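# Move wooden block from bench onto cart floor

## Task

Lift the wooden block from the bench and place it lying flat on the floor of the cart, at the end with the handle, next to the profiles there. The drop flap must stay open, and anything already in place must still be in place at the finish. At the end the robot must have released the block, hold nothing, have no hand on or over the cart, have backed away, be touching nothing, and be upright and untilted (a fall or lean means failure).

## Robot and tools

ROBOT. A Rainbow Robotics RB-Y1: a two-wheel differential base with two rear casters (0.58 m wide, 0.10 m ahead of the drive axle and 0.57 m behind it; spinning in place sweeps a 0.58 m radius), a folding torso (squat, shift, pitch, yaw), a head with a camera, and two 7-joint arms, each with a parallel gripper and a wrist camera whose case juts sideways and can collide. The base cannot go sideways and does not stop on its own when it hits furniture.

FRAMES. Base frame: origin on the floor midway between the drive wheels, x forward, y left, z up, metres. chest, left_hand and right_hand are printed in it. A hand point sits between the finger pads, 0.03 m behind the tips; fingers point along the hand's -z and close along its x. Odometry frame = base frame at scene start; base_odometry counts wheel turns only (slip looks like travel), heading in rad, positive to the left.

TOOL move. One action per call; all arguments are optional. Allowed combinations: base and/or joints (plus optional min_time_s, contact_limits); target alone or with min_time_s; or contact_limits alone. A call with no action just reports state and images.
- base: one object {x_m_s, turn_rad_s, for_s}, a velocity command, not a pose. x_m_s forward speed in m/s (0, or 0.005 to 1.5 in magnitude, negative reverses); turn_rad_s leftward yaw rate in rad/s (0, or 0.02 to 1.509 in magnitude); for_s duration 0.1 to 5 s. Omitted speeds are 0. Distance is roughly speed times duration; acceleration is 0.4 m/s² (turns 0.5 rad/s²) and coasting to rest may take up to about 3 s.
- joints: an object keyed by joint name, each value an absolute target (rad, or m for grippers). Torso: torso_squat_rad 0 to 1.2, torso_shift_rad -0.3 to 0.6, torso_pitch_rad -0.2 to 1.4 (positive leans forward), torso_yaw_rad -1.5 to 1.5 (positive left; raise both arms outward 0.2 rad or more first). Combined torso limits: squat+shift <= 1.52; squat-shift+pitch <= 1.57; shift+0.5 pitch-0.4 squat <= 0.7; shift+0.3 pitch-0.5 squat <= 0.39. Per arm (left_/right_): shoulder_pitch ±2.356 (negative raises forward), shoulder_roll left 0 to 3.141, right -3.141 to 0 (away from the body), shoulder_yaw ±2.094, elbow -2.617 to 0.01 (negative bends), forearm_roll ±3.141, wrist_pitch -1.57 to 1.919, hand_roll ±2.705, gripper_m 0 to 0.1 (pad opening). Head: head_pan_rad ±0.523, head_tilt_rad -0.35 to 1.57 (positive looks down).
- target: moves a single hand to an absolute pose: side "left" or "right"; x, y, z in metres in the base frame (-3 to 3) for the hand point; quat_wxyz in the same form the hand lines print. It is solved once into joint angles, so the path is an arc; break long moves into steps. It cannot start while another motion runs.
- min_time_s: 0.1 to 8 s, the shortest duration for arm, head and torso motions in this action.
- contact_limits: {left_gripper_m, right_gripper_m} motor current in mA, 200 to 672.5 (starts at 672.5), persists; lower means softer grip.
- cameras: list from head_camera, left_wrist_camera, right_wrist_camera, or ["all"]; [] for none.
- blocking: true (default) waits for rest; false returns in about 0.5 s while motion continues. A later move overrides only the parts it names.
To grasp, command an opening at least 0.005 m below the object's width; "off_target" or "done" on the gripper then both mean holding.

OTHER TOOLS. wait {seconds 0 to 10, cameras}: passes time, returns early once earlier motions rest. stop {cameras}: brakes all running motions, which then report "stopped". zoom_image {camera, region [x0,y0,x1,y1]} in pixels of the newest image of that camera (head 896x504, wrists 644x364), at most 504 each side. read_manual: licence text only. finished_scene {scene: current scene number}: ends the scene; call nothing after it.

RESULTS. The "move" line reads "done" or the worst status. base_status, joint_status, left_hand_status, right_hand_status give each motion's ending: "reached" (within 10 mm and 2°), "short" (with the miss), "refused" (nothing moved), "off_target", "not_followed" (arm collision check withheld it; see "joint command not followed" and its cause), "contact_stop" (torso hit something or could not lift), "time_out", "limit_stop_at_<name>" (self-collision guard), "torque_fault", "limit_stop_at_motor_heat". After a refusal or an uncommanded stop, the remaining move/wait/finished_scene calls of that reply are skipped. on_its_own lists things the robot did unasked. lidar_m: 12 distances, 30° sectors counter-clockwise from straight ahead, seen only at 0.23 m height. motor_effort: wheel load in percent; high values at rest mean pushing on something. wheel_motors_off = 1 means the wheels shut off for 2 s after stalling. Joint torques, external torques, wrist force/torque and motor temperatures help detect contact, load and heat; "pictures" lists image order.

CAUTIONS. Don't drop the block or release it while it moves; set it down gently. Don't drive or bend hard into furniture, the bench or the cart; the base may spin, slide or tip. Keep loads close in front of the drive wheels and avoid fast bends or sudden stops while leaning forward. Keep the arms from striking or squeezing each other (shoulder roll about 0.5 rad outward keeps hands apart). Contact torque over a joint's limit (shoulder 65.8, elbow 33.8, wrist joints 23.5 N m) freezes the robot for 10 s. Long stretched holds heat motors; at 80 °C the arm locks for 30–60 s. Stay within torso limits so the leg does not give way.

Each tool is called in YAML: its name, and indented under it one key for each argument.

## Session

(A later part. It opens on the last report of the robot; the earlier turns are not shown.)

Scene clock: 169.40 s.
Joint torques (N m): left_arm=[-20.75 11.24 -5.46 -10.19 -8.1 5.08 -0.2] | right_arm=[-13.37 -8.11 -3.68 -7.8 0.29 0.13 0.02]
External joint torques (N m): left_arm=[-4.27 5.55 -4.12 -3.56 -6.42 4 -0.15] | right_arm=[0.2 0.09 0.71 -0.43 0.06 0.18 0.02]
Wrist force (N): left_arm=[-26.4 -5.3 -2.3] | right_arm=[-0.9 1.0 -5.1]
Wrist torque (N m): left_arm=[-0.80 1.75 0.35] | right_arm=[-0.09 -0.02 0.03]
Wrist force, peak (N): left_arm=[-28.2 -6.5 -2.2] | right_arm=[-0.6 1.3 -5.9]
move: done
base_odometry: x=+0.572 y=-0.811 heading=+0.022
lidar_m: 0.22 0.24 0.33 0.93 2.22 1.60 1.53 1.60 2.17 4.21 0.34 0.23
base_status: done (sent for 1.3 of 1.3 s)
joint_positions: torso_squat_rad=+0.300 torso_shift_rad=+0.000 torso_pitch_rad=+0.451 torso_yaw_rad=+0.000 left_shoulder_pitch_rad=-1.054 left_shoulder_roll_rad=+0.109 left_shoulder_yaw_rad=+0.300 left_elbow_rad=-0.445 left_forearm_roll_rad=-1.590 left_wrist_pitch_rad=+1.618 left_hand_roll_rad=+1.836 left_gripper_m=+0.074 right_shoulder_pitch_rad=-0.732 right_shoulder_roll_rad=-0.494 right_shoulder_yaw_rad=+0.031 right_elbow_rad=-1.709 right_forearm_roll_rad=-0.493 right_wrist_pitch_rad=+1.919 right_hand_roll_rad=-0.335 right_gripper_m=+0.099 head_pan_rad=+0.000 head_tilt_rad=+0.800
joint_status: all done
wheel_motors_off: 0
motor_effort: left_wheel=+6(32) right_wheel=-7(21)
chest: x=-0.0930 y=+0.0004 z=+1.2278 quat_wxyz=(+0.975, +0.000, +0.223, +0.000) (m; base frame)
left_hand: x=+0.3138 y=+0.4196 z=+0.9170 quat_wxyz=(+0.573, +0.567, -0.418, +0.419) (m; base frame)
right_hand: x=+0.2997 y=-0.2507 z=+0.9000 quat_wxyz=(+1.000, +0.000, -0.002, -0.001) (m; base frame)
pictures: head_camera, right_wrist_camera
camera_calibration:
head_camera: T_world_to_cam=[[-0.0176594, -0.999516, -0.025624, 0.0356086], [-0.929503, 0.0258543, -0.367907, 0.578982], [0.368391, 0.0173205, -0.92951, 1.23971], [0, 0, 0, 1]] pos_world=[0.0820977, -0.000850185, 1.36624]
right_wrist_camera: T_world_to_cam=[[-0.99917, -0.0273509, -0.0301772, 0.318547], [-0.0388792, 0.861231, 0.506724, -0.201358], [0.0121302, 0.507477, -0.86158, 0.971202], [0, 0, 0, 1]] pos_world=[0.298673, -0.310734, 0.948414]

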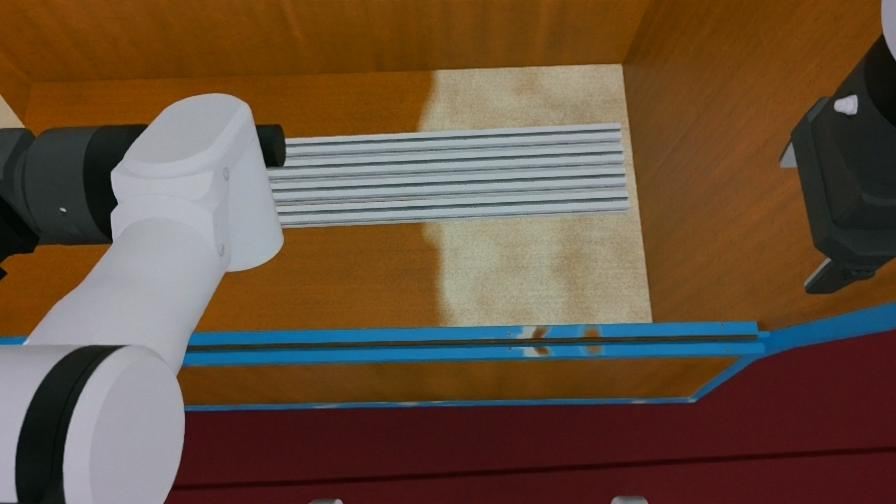

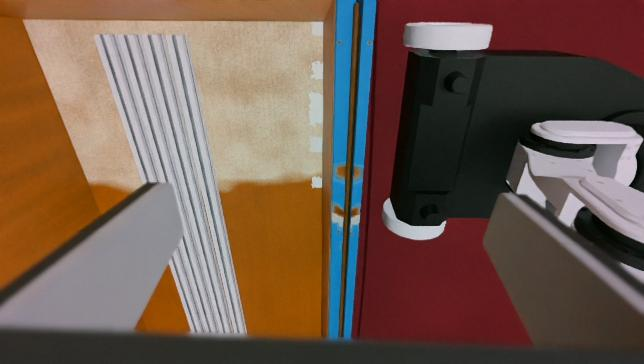

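move:
  base: {"x_m_s":-0.05,"for_s":0.6}

move:
  joints: {"torso_squat_rad":0.65,"torso_shift_rad":0.2,"torso_pitch_rad":0.5}
  min_time_s: 2.5

move:
  target: {"side":"left","x":0.46,"y":0.40,"z":0.94,"quat_wxyz":[0.683,0.183,-0.183,0.683]}
  min_time_s: 2
  cameras: ["head_camera","right_wrist_camera"]

Scene clock: 186.43 s.
Joint torques (N m): left_arm=[-21.76 10.92 -5.37 -10.23 -8.11 4.87 -0.28] | right_arm=[-13.76 -7.72 -3.49 -7.67 0.37 0.02 0.04]
External joint torques (N m): left_arm=[-5.28 5.23 -4.03 -3.6 -6.43 3.8 -0.23] | right_arm=[-0.18 0.48 0.9 -0.29 0.14 0.06 0.04]
Wrist force (N): left_arm=[-26.9 -6.8 -2.6] | right_arm=[-0.8 0.9 -5.1]
Wrist torque (N m): left_arm=[-0.81 1.73 0.31] | right_arm=[-0.10 0.02 0.01]
Wrist force, peak (N): left_arm=[-27.0 -7.9 -2.9] | right_arm=[-1.0 1.5 -5.7]
move: done
base_odometry: x=+0.542 y=-0.812 heading=+0.022
lidar_m: 0.25 0.27 0.38 2.14 2.17 1.58 1.49 1.56 2.13 4.28 0.37 0.28
base_status: done (sent for 0.6 of 0.6 s)
joint_positions: torso_squat_rad=+0.300 torso_shift_rad=+0.000 torso_pitch_rad=+0.451 torso_yaw_rad=+0.000 left_shoulder_pitch_rad=-1.054 left_shoulder_roll_rad=+0.109 left_shoulder_yaw_rad=+0.300 left_elbow_rad=-0.445 left_forearm_roll_rad=-1.590 left_wrist_pitch_rad=+1.618 left_hand_roll_rad=+1.836 left_gripper_m=+0.074 right_shoulder_pitch_rad=-0.732 right_shoulder_roll_rad=-0.494 right_shoulder_yaw_rad=+0.031 right_elbow_rad=-1.709 right_forearm_roll_rad=-0.493 right_wrist_pitch_rad=+1.919 right_hand_roll_rad=-0.335 right_gripper_m=+0.099 head_pan_rad=+0.000 head_tilt_rad=+0.800
joint_status: not commanded
wheel_motors_off: 0
motor_effort: left_wheel=+2(21) right_wheel=-2(26)
chest: x=-0.0930 y=+0.0004 z=+1.2278 quat_wxyz=(+0.975, +0.000, +0.223, +0.000) (m; base frame)
left_hand: x=+0.3137 y=+0.4196 z=+0.9170 quat_wxyz=(+0.573, +0.567, -0.418, +0.419) (m; base frame)
right_hand: x=+0.2997 y=-0.2507 z=+0.9000 quat_wxyz=(+1.000, +0.000, -0.002, -0.001) (m; base frame)
pictures: none

Scene clock: 189.23 s.
Joint torques (N m): left_arm=[-20.9 10.57 -5.53 -9.93 -8.12 5.17 -0.25] | right_arm=[-13.22 -7.97 -3.07 -7.77 0.18 0.09 -0.01]
External joint torques (N m): left_arm=[-5.41 5.17 -4.27 -3.61 -6.49 4.01 -0.21] | right_arm=[-0.48 0.11 1.22 -0.37 -0.03 0.05 -0.01]
Wrist force (N): left_arm=[-25.3 -8.1 -2.2] | right_arm=[-0.6 0.7 -5.1]
Wrist torque (N m): left_arm=[-0.80 1.79 0.28] | right_arm=[-0.04 0.02 -0.03]
Wrist force, peak (N): left_arm=[-27.0 -7.0 -3.1] | right_arm=[-0.7 1.1 -6.0]
move: done
base_odometry: x=+0.542 y=-0.812 heading=+0.022
lidar_m: 0.26 0.28 0.37 2.14 2.15 1.57 1.49 1.57 2.14 4.29 0.39 0.28
base_status: not commanded
joint_positions: torso_squat_rad=+0.650 torso_shift_rad=+0.200 torso_pitch_rad=+0.501 torso_yaw_rad=+0.000 left_shoulder_pitch_rad=-1.054 left_shoulder_roll_rad=+0.109 left_shoulder_yaw_rad=+0.300 left_elbow_rad=-0.445 left_forearm_roll_rad=-1.590 left_wrist_pitch_rad=+1.618 left_hand_roll_rad=+1.836 left_gripper_m=+0.074 right_shoulder_pitch_rad=-0.732 right_shoulder_roll_rad=-0.494 right_shoulder_yaw_rad=+0.031 right_elbow_rad=-1.709 right_forearm_roll_rad=-0.493 right_wrist_pitch_rad=+1.919 right_hand_roll_rad=-0.335 right_gripper_m=+0.099 head_pan_rad=+0.000 head_tilt_rad=+0.800
joint_status: all done
wheel_motors_off: 0
motor_effort: left_wheel=+1(5) right_wheel=-2(4)
chest: x=+0.0315 y=+0.0003 z=+1.0981 quat_wxyz=(+0.969, +0.000, +0.248, +0.000) (m; base frame)
left_hand: x=+0.4221 y=+0.4195 z=+0.7673 quat_wxyz=(+0.583, +0.577, -0.404, +0.405) (m; base frame)
right_hand: x=+0.4073 y=-0.2508 z=+0.7511 quat_wxyz=(+1.000, +0.000, +0.023, -0.001) (m; base frame)
pictures: none

Scene clock: 191.57 s.
Joint torques (N m): left_arm=[-23.76 11.41 -9.32 -10.62 -3.08 -3.69 -0.27] | right_arm=[-12.82 -7.79 -3.74 -7.6 0.25 0.08 0]
External joint torques (N m): left_arm=[-5.38 3.7 -3.95 -4.1 -2.45 -2.88 -0.24] | right_arm=[-0.07 0.29 0.55 -0.2 0.05 0.03 0]
Wrist force (N): left_arm=[-12.0 2.3 -26.4] | right_arm=[-0.4 0.9 -5.4]
Wrist torque (N m): left_arm=[-0.69 1.02 0.31] | right_arm=[-0.08 0.02 -0.03]
Wrist force, peak (N): left_arm=[-15.9 2.7 -25.6] | right_arm=[-0.5 1.4 -5.6]
move: done
base_odometry: x=+0.542 y=-0.812 heading=+0.022
lidar_m: 0.26 0.27 0.36 2.13 2.17 1.57 1.50 1.58 2.13 4.28 0.39 0.27
base_status: not commanded
joint_positions: torso_squat_rad=+0.650 torso_shift_rad=+0.200 torso_pitch_rad=+0.501 torso_yaw_rad=+0.000 left_shoulder_pitch_rad=-1.357 left_shoulder_roll_rad=+0.044 left_shoulder_yaw_rad=+0.795 left_elbow_rad=-1.709 left_forearm_roll_rad=-1.059 left_wrist_pitch_rad=+1.920 left_hand_roll_rad=+0.710 left_gripper_m=+0.074 right_shoulder_pitch_rad=-0.732 right_shoulder_roll_rad=-0.494 right_shoulder_yaw_rad=+0.031 right_elbow_rad=-1.709 right_forearm_roll_rad=-0.493 right_wrist_pitch_rad=+1.919 right_hand_roll_rad=-0.335 right_gripper_m=+0.099 head_pan_rad=+0.000 head_tilt_rad=+0.800
joint_status: all done
wheel_motors_off: 0
motor_effort: left_wheel=+0(2) right_wheel=+0(3)
chest: x=+0.0315 y=+0.0003 z=+1.0981 quat_wxyz=(+0.969, +0.000, +0.248, +0.000) (m; base frame)
left_hand: x=+0.4596 y=+0.3994 z=+0.9386 quat_wxyz=(+0.683, +0.183, -0.182, +0.683) (m; base frame)
left_hand_status: reached (checked arc, planned for 2.0 s): 2 mm and 0.1 deg off.
right_hand: x=+0.4073 y=-0.2508 z=+0.7511 quat_wxyz=(+1.000, +0.000, +0.023, -0.001) (m; base frame)
pictures: head_camera, right_wrist_camera
camera_calibration:
head_camera: T_world_to_cam=[[-0.0189153, -0.999516, -0.0247105, 0.0334195], [-0.94671, 0.0258531, -0.321048, 0.596051], [0.321531, 0.017321, -0.946741, 1.09369], [0, 0, 0, 1]] pos_world=[0.213264, -0.000950189, 1.22763]
right_wrist_camera: T_world_to_cam=[[-0.999431, -0.0273192, 0.0198037, 0.384106], [-0.0134755, 0.861241, 0.508017, -0.13294], [-0.0309344, 0.507461, -0.861119, 0.858826], [0, 0, 0, 1]] pos_world=[0.408663, -0.310834, 0.79948]

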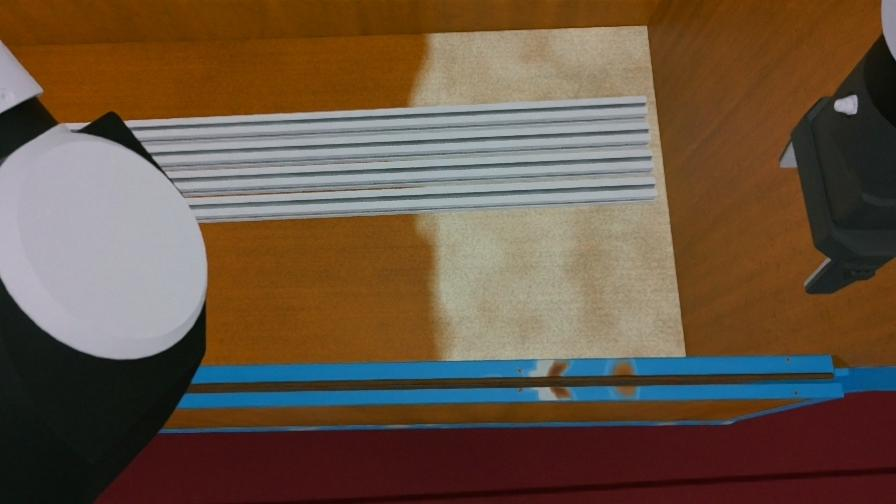

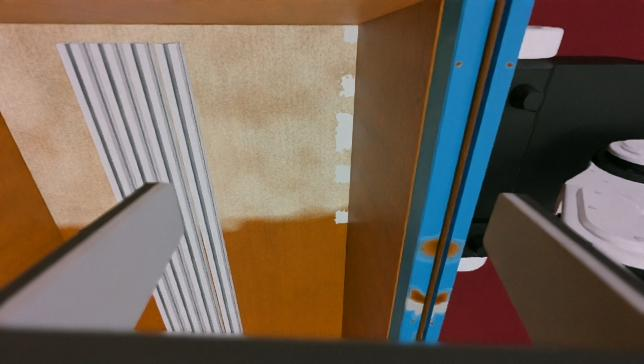

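move:
  base: {"x_m_s":-0.2,"for_s":0.75}

move:
  base: {"turn_rad_s":-0.45,"for_s":1.0}

move:
  base: {"x_m_s":-0.3,"for_s":1.433}

move:
  base: {"turn_rad_s":0.45,"for_s":1.0}
  joints: {"head_pan_rad":0.3,"head_tilt_rad":0.45}
  cameras: ["head_camera"]

Scene clock: 198.53 s.
Joint torques (N m): left_arm=[-23.74 11.52 -9.83 -10.24 -3.01 -3.62 -0.24] | right_arm=[-12.85 -7.66 -3.66 -7.6 0.06 0.15 0.02]
External joint torques (N m): left_arm=[-5.36 3.82 -4.46 -3.72 -2.41 -2.81 -0.21] | right_arm=[-0.1 0.41 0.64 -0.2 -0.14 0.11 0.03]
Wrist force (N): left_arm=[-13.2 1.6 -26.3] | right_arm=[-1.2 0.8 -5.5]
Wrist torque (N m): left_arm=[-0.50 0.91 0.30] | right_arm=[-0.04 -0.03 -0.02]
Wrist force, peak (N): left_arm=[-13.4 0.6 -27.7] | right_arm=[-0.4 1.3 -5.9]
move: done
base_odometry: x=+0.388 y=-0.815 heading=+0.021
lidar_m: 0.41 0.43 0.58 4.58 1.95 1.41 1.34 1.42 1.92 4.95 1.75 0.44
base_status: done (sent for 0.77 of 0.77 s)
joint_positions: torso_squat_rad=+0.650 torso_shift_rad=+0.200 torso_pitch_rad=+0.501 torso_yaw_rad=+0.000 left_shoulder_pitch_rad=-1.357 left_shoulder_roll_rad=+0.044 left_shoulder_yaw_rad=+0.795 left_elbow_rad=-1.709 left_forearm_roll_rad=-1.059 left_wrist_pitch_rad=+1.920 left_hand_roll_rad=+0.710 left_gripper_m=+0.074 right_shoulder_pitch_rad=-0.732 right_shoulder_roll_rad=-0.494 right_shoulder_yaw_rad=+0.031 right_elbow_rad=-1.709 right_forearm_roll_rad=-0.493 right_wrist_pitch_rad=+1.919 right_hand_roll_rad=-0.335 right_gripper_m=+0.099 head_pan_rad=+0.000 head_tilt_rad=+0.800
joint_status: not commanded
wheel_motors_off: 0
motor_effort: left_wheel=-12(33) right_wheel=+0(29)
chest: x=+0.0314 y=+0.0003 z=+1.0981 quat_wxyz=(+0.969, +0.000, +0.248, +0.000) (m; base frame)
left_hand: x=+0.4595 y=+0.3994 z=+0.9386 quat_wxyz=(+0.683, +0.183, -0.182, +0.683) (m; base frame)
right_hand: x=+0.4072 y=-0.2508 z=+0.7510 quat_wxyz=(+1.000, +0.000, +0.023, -0.001) (m; base frame)
pictures: none

Scene clock: 200.77 s.
Joint torques (N m): left_arm=[-23.42 12.07 -9.92 -10.51 -3.15 -3.58 -0.18] | right_arm=[-12.03 -9.34 -5.58 -7.66 0.3 0.11 0.12]
External joint torques (N m): left_arm=[-5.05 4.37 -4.55 -3.99 -2.55 -2.76 -0.15] | right_arm=[0.72 -1.28 -1.29 -0.26 0.1 0.07 0.12]
Wrist force (N): left_arm=[-12.3 1.0 -26.4] | right_arm=[-0.7 1.2 -5.1]
Wrist torque (N m): left_arm=[-0.48 0.96 0.23] | right_arm=[-0.11 0.01 -0.04]
Wrist force, peak (N): left_arm=[-10.9 4.1 -28.6] | right_arm=[-0.4 2.1 -5.9]
move: done
base_odometry: x=+0.388 y=-0.815 heading=-0.428
lidar_m: 0.42 0.41 0.43 0.64 4.34 1.81 1.39 1.36 1.44 2.08 3.86 0.57
base_status: done (sent for 1 of 1 s)
joint_positions: torso_squat_rad=+0.650 torso_shift_rad=+0.200 torso_pitch_rad=+0.501 torso_yaw_rad=+0.000 left_shoulder_pitch_rad=-1.357 left_shoulder_roll_rad=+0.044 left_shoulder_yaw_rad=+0.795 left_elbow_rad=-1.709 left_forearm_roll_rad=-1.059 left_wrist_pitch_rad=+1.920 left_hand_roll_rad=+0.710 left_gripper_m=+0.074 right_shoulder_pitch_rad=-0.732 right_shoulder_roll_rad=-0.493 right_shoulder_yaw_rad=+0.031 right_elbow_rad=-1.709 right_forearm_roll_rad=-0.493 right_wrist_pitch_rad=+1.919 right_hand_roll_rad=-0.335 right_gripper_m=+0.099 head_pan_rad=+0.000 head_tilt_rad=+0.800
joint_status: not commanded
wheel_motors_off: 0
motor_effort: left_wheel=+14(74) right_wheel=-5(64)
chest: x=+0.0315 y=+0.0003 z=+1.0981 quat_wxyz=(+0.969, +0.000, +0.248, +0.000) (m; base frame)
left_hand: x=+0.4596 y=+0.3993 z=+0.9386 quat_wxyz=(+0.684, +0.183, -0.182, +0.683) (m; base frame)
right_hand: x=+0.4072 y=-0.2506 z=+0.7510 quat_wxyz=(+1.000, +0.000, +0.023, -0.001) (m; base frame)
pictures: none

Scene clock: 203.50 s.
Joint torques (N m): left_arm=[-23.96 11.72 -9.98 -10.3 -3.01 -3.67 -0.25] | right_arm=[-13.06 -9.12 -5.51 -7.64 0.23 0.09 -0.08]
External joint torques (N m): left_arm=[-5.58 4.01 -4.61 -3.78 -2.4 -2.85 -0.23] | right_arm=[-0.31 -1.05 -1.22 -0.24 0.03 0.05 -0.08]
Wrist force (N): left_arm=[-13.2 1.5 -25.9] | right_arm=[-0.4 1.0 -5.5]
Wrist torque (N m): left_arm=[-0.52 0.96 0.25] | right_arm=[-0.09 0.02 -0.02]
Wrist force, peak (N): left_arm=[-13.5 0.9 -27.4] | right_arm=[-0.2 1.4 -5.7]
move: done
base_odometry: x=-0.003 y=-0.637 heading=-0.428
lidar_m: 0.81 0.80 0.85 1.52 3.08 1.29 1.01 0.97 1.03 1.50 4.92 2.15
base_status: done (sent for 1.43 of 1.43 s)
joint_positions: torso_squat_rad=+0.650 torso_shift_rad=+0.200 torso_pitch_rad=+0.501 torso_yaw_rad=+0.000 left_shoulder_pitch_rad=-1.357 left_shoulder_roll_rad=+0.044 left_shoulder_yaw_rad=+0.795 left_elbow_rad=-1.709 left_forearm_roll_rad=-1.059 left_wrist_pitch_rad=+1.920 left_hand_roll_rad=+0.710 left_gripper_m=+0.074 right_shoulder_pitch_rad=-0.732 right_shoulder_roll_rad=-0.493 right_shoulder_yaw_rad=+0.031 right_elbow_rad=-1.709 right_forearm_roll_rad=-0.493 right_wrist_pitch_rad=+1.919 right_hand_roll_rad=-0.335 right_gripper_m=+0.099 head_pan_rad=+0.000 head_tilt_rad=+0.800
joint_status: not commanded
wheel_motors_off: 0
motor_effort: left_wheel=-2(20) right_wheel=+2(39)
chest: x=+0.0314 y=+0.0003 z=+1.0981 quat_wxyz=(+0.969, +0.000, +0.248, +0.000) (m; base frame)
left_hand: x=+0.4595 y=+0.3993 z=+0.9386 quat_wxyz=(+0.683, +0.183, -0.182, +0.683) (m; base frame)
right_hand: x=+0.4071 y=-0.2506 z=+0.7510 quat_wxyz=(+1.000, +0.000, +0.023, -0.001) (m; base frame)
pictures: none

Scene clock: 205.73 s.
Joint torques (N m): left_arm=[-23.6 11.54 -10.14 -10.48 -2.93 -3.42 -0.2] | right_arm=[-12.8 -9.08 -5.63 -7.45 0.31 0.01 0.09]
External joint torques (N m): left_arm=[-5.23 3.83 -4.76 -3.96 -2.33 -2.6 -0.18] | right_arm=[-0.05 -1.02 -1.34 -0.05 0.11 -0.04 0.09]
Wrist force (N): left_arm=[-12.5 0.9 -26.5] | right_arm=[0.1 1.3 -4.6]
Wrist torque (N m): left_arm=[-0.46 0.97 0.29] | right_arm=[-0.12 0.11 -0.04]
Wrist force, peak (N): left_arm=[-12.3 0.4 -27.3] | right_arm=[-0.2 1.3 -5.9]
move: done
base_odometry: x=-0.003 y=-0.636 heading=+0.021
lidar_m: 0.79 0.83 1.51 3.94 1.41 1.01 0.96 1.01 1.39 3.66 2.27 0.83
base_status: done (sent for 1 of 1 s)
joint_positions: torso_squat_rad=+0.650 torso_shift_rad=+0.200 torso_pitch_rad=+0.501 torso_yaw_rad=+0.000 left_shoulder_pitch_rad=-1.357 left_shoulder_roll_rad=+0.044 left_shoulder_yaw_rad=+0.795 left_elbow_rad=-1.709 left_forearm_roll_rad=-1.059 left_wrist_pitch_rad=+1.920 left_hand_roll_rad=+0.710 left_gripper_m=+0.074 right_shoulder_pitch_rad=-0.732 right_shoulder_roll_rad=-0.493 right_shoulder_yaw_rad=+0.031 right_elbow_rad=-1.709 right_forearm_roll_rad=-0.493 right_wrist_pitch_rad=+1.919 right_hand_roll_rad=-0.335 right_gripper_m=+0.099 head_pan_rad=+0.300 head_tilt_rad=+0.450
joint_status: all done
wheel_motors_off: 0
motor_effort: left_wheel=-4(25) right_wheel=+15(37)
chest: x=+0.0314 y=+0.0003 z=+1.0981 quat_wxyz=(+0.969, +0.000, +0.248, +0.000) (m; base frame)
left_hand: x=+0.4595 y=+0.3994 z=+0.9386 quat_wxyz=(+0.683, +0.183, -0.182, +0.683) (m; base frame)
right_hand: x=+0.4072 y=-0.2506 z=+0.7510 quat_wxyz=(+1.000, +0.000, +0.023, -0.001) (m; base frame)
pictures: head_camera
camera_calibration:
head_camera: T_world_to_cam=[[0.249697, -0.953034, -0.171399, 0.179181], [-0.771012, -0.0885911, -0.630628, 0.961287], [0.585825, 0.289617, -0.756922, 0.815033], [0, 0, 0, 1]] pos_world=[0.218956, 0.0198798, 1.25384]

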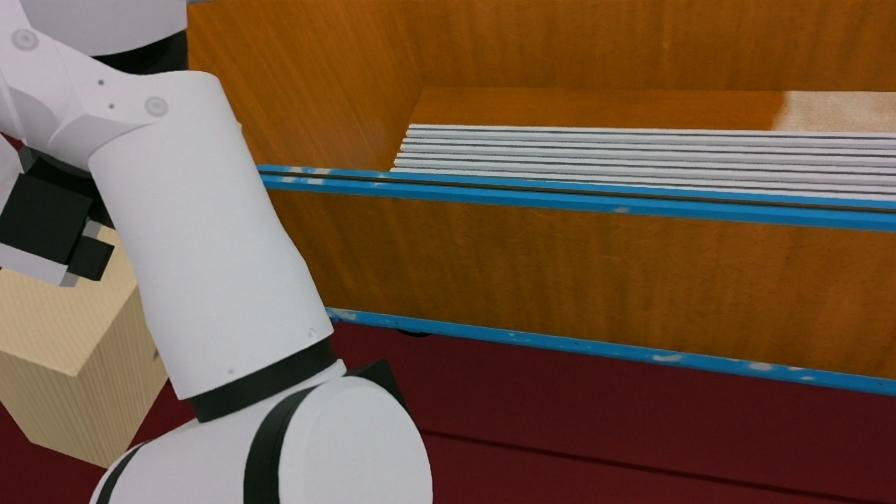

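move:
  target: {"side":"right","x":0.42,"y":-0.3,"z":0.98,"quat_wxyz":[1,0,0,0]}

move:
  base: {"x_m_s":0.25,"for_s":2.18}
  joints: {"head_pan_rad":0.3,"head_tilt_rad":0.6}
  cameras: ["head_camera","right_wrist_camera"]

Scene clock: 216.20 s.
Joint torques (N m): left_arm=[-23.83 11.36 -10.33 -10.24 -2.96 -3.57 -0.17] | right_arm=[-13.65 -13.36 -8.03 -1.22 0.46 0.05 0.27]
External joint torques (N m): left_arm=[-5.45 3.66 -4.96 -3.71 -2.35 -2.75 -0.15] | right_arm=[-0.03 0.32 1.23 0 0.25 0.07 0.27]
Wrist force (N): left_arm=[-12.7 0.9 -26.6] | right_arm=[-0.7 1.1 -5.3]
Wrist torque (N m): left_arm=[-0.43 1.01 0.28] | right_arm=[-0.05 0.05 0.01]
Wrist force, peak (N): left_arm=[-13.4 1.7 -27.0] | right_arm=[-1.8 0.7 -6.2]
move: done
base_odometry: x=-0.003 y=-0.636 heading=+0.021
lidar_m: 0.80 0.83 1.52 3.94 1.38 1.01 0.97 1.02 1.39 3.65 2.28 0.84
base_status: not commanded
joint_positions: torso_squat_rad=+0.650 torso_shift_rad=+0.200 torso_pitch_rad=+0.501 torso_yaw_rad=+0.000 left_shoulder_pitch_rad=-1.357 left_shoulder_roll_rad=+0.044 left_shoulder_yaw_rad=+0.795 left_elbow_rad=-1.709 left_forearm_roll_rad=-1.059 left_wrist_pitch_rad=+1.920 left_hand_roll_rad=+0.710 left_gripper_m=+0.074 right_shoulder_pitch_rad=-1.113 right_shoulder_roll_rad=-1.333 right_shoulder_yaw_rad=+0.257 right_elbow_rad=-1.895 right_forearm_roll_rad=-1.479 right_wrist_pitch_rad=+1.919 right_hand_roll_rad=-0.770 right_gripper_m=+0.099 head_pan_rad=+0.300 head_tilt_rad=+0.450
joint_status: all done
wheel_motors_off: 0
motor_effort: left_wheel=-6(7) right_wheel=+18(20)
chest: x=+0.0314 y=+0.0003 z=+1.0981 quat_wxyz=(+0.969, +0.000, +0.248, +0.000) (m; base frame)
left_hand: x=+0.4595 y=+0.3994 z=+0.9386 quat_wxyz=(+0.683, +0.183, -0.182, +0.683) (m; base frame)
right_hand: x=+0.4200 y=-0.3004 z=+0.9801 quat_wxyz=(+1.000, +0.001, -0.002, -0.001) (m; base frame)
right_hand_status: reached (checked arc, planned for 1.1 s): 0 mm and 0.2 deg off.
pictures: none

Scene clock: 219.30 s.
Joint torques (N m): left_arm=[-23.16 11.63 -10.26 -10.57 -3.1 -3.5 -0.25] | right_arm=[-14.07 -13.26 -8.3 -1.25 0.32 0.22 0.24]
External joint torques (N m): left_arm=[-4.79 3.93 -4.89 -4.05 -2.49 -2.69 -0.22] | right_arm=[-0.46 0.42 0.97 -0.02 0.1 0.24 0.24]
Wrist force (N): left_arm=[-13.0 1.9 -26.6] | right_arm=[-1.1 1.4 -5.0]
Wrist torque (N m): left_arm=[-0.51 0.87 0.26] | right_arm=[-0.11 -0.03 -0.02]
Wrist force, peak (N): left_arm=[-13.3 2.6 -27.1] | right_arm=[-1.2 1.1 -5.9]
move: done
base_odometry: x=+0.539 y=-0.625 heading=+0.021
lidar_m: 0.26 0.27 0.37 1.96 2.16 1.57 1.50 1.58 2.14 4.27 0.38 0.27
base_status: done (sent for 2.17 of 2.17 s)
joint_positions: torso_squat_rad=+0.650 torso_shift_rad=+0.200 torso_pitch_rad=+0.501 torso_yaw_rad=+0.000 left_shoulder_pitch_rad=-1.357 left_shoulder_roll_rad=+0.044 left_shoulder_yaw_rad=+0.795 left_elbow_rad=-1.709 left_forearm_roll_rad=-1.059 left_wrist_pitch_rad=+1.920 left_hand_roll_rad=+0.710 left_gripper_m=+0.074 right_shoulder_pitch_rad=-1.113 right_shoulder_roll_rad=-1.333 right_shoulder_yaw_rad=+0.257 right_elbow_rad=-1.895 right_forearm_roll_rad=-1.479 right_wrist_pitch_rad=+1.919 right_hand_roll_rad=-0.770 right_gripper_m=+0.099 head_pan_rad=+0.300 head_tilt_rad=+0.600
joint_status: all done
wheel_motors_off: 0
motor_effort: left_wheel=-2(26) right_wheel=+1(44)
chest: x=+0.0315 y=+0.0003 z=+1.0981 quat_wxyz=(+0.969, +0.000, +0.248, +0.000) (m; base frame)
left_hand: x=+0.4596 y=+0.3994 z=+0.9385 quat_wxyz=(+0.683, +0.183, -0.182, +0.683) (m; base frame)
right_hand: x=+0.4200 y=-0.3004 z=+0.9800 quat_wxyz=(+1.000, +0.001, -0.001, -0.001) (m; base frame)
pictures: head_camera, right_wrist_camera
camera_calibration:
head_camera: T_world_to_cam=[[0.245411, -0.954424, -0.169849, 0.177818], [-0.850678, -0.127999, -0.509865, 0.820526], [0.464887, 0.269613, -0.84332, 0.941825], [0, 0, 0, 1]] pos_world=[0.216523, 0.0208125, 1.24282]
right_wrist_camera: T_world_to_cam=[[-0.999199, -0.0275168, -0.0290595, 0.438597], [-0.0384693, 0.860584, 0.507854, -0.195902], [0.0110336, 0.508565, -0.860953, 1.06415], [0, 0, 0, 1]] pos_world=[0.418968, -0.36053, 1.02842]

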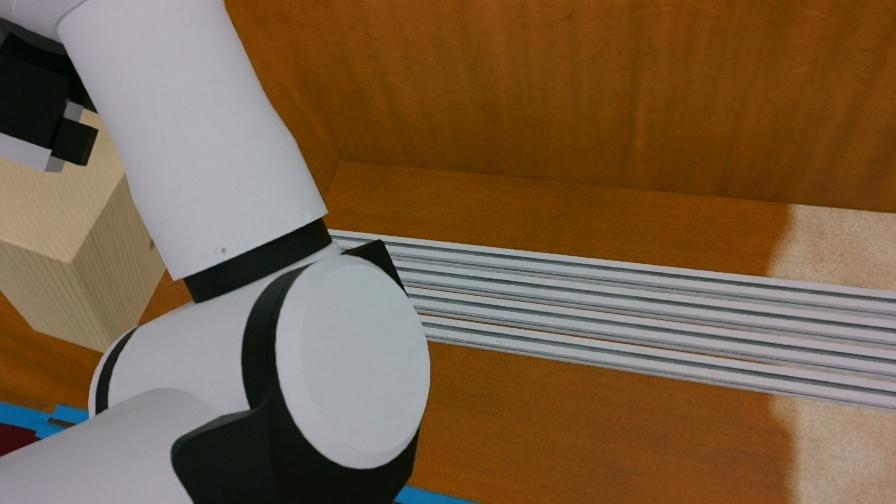

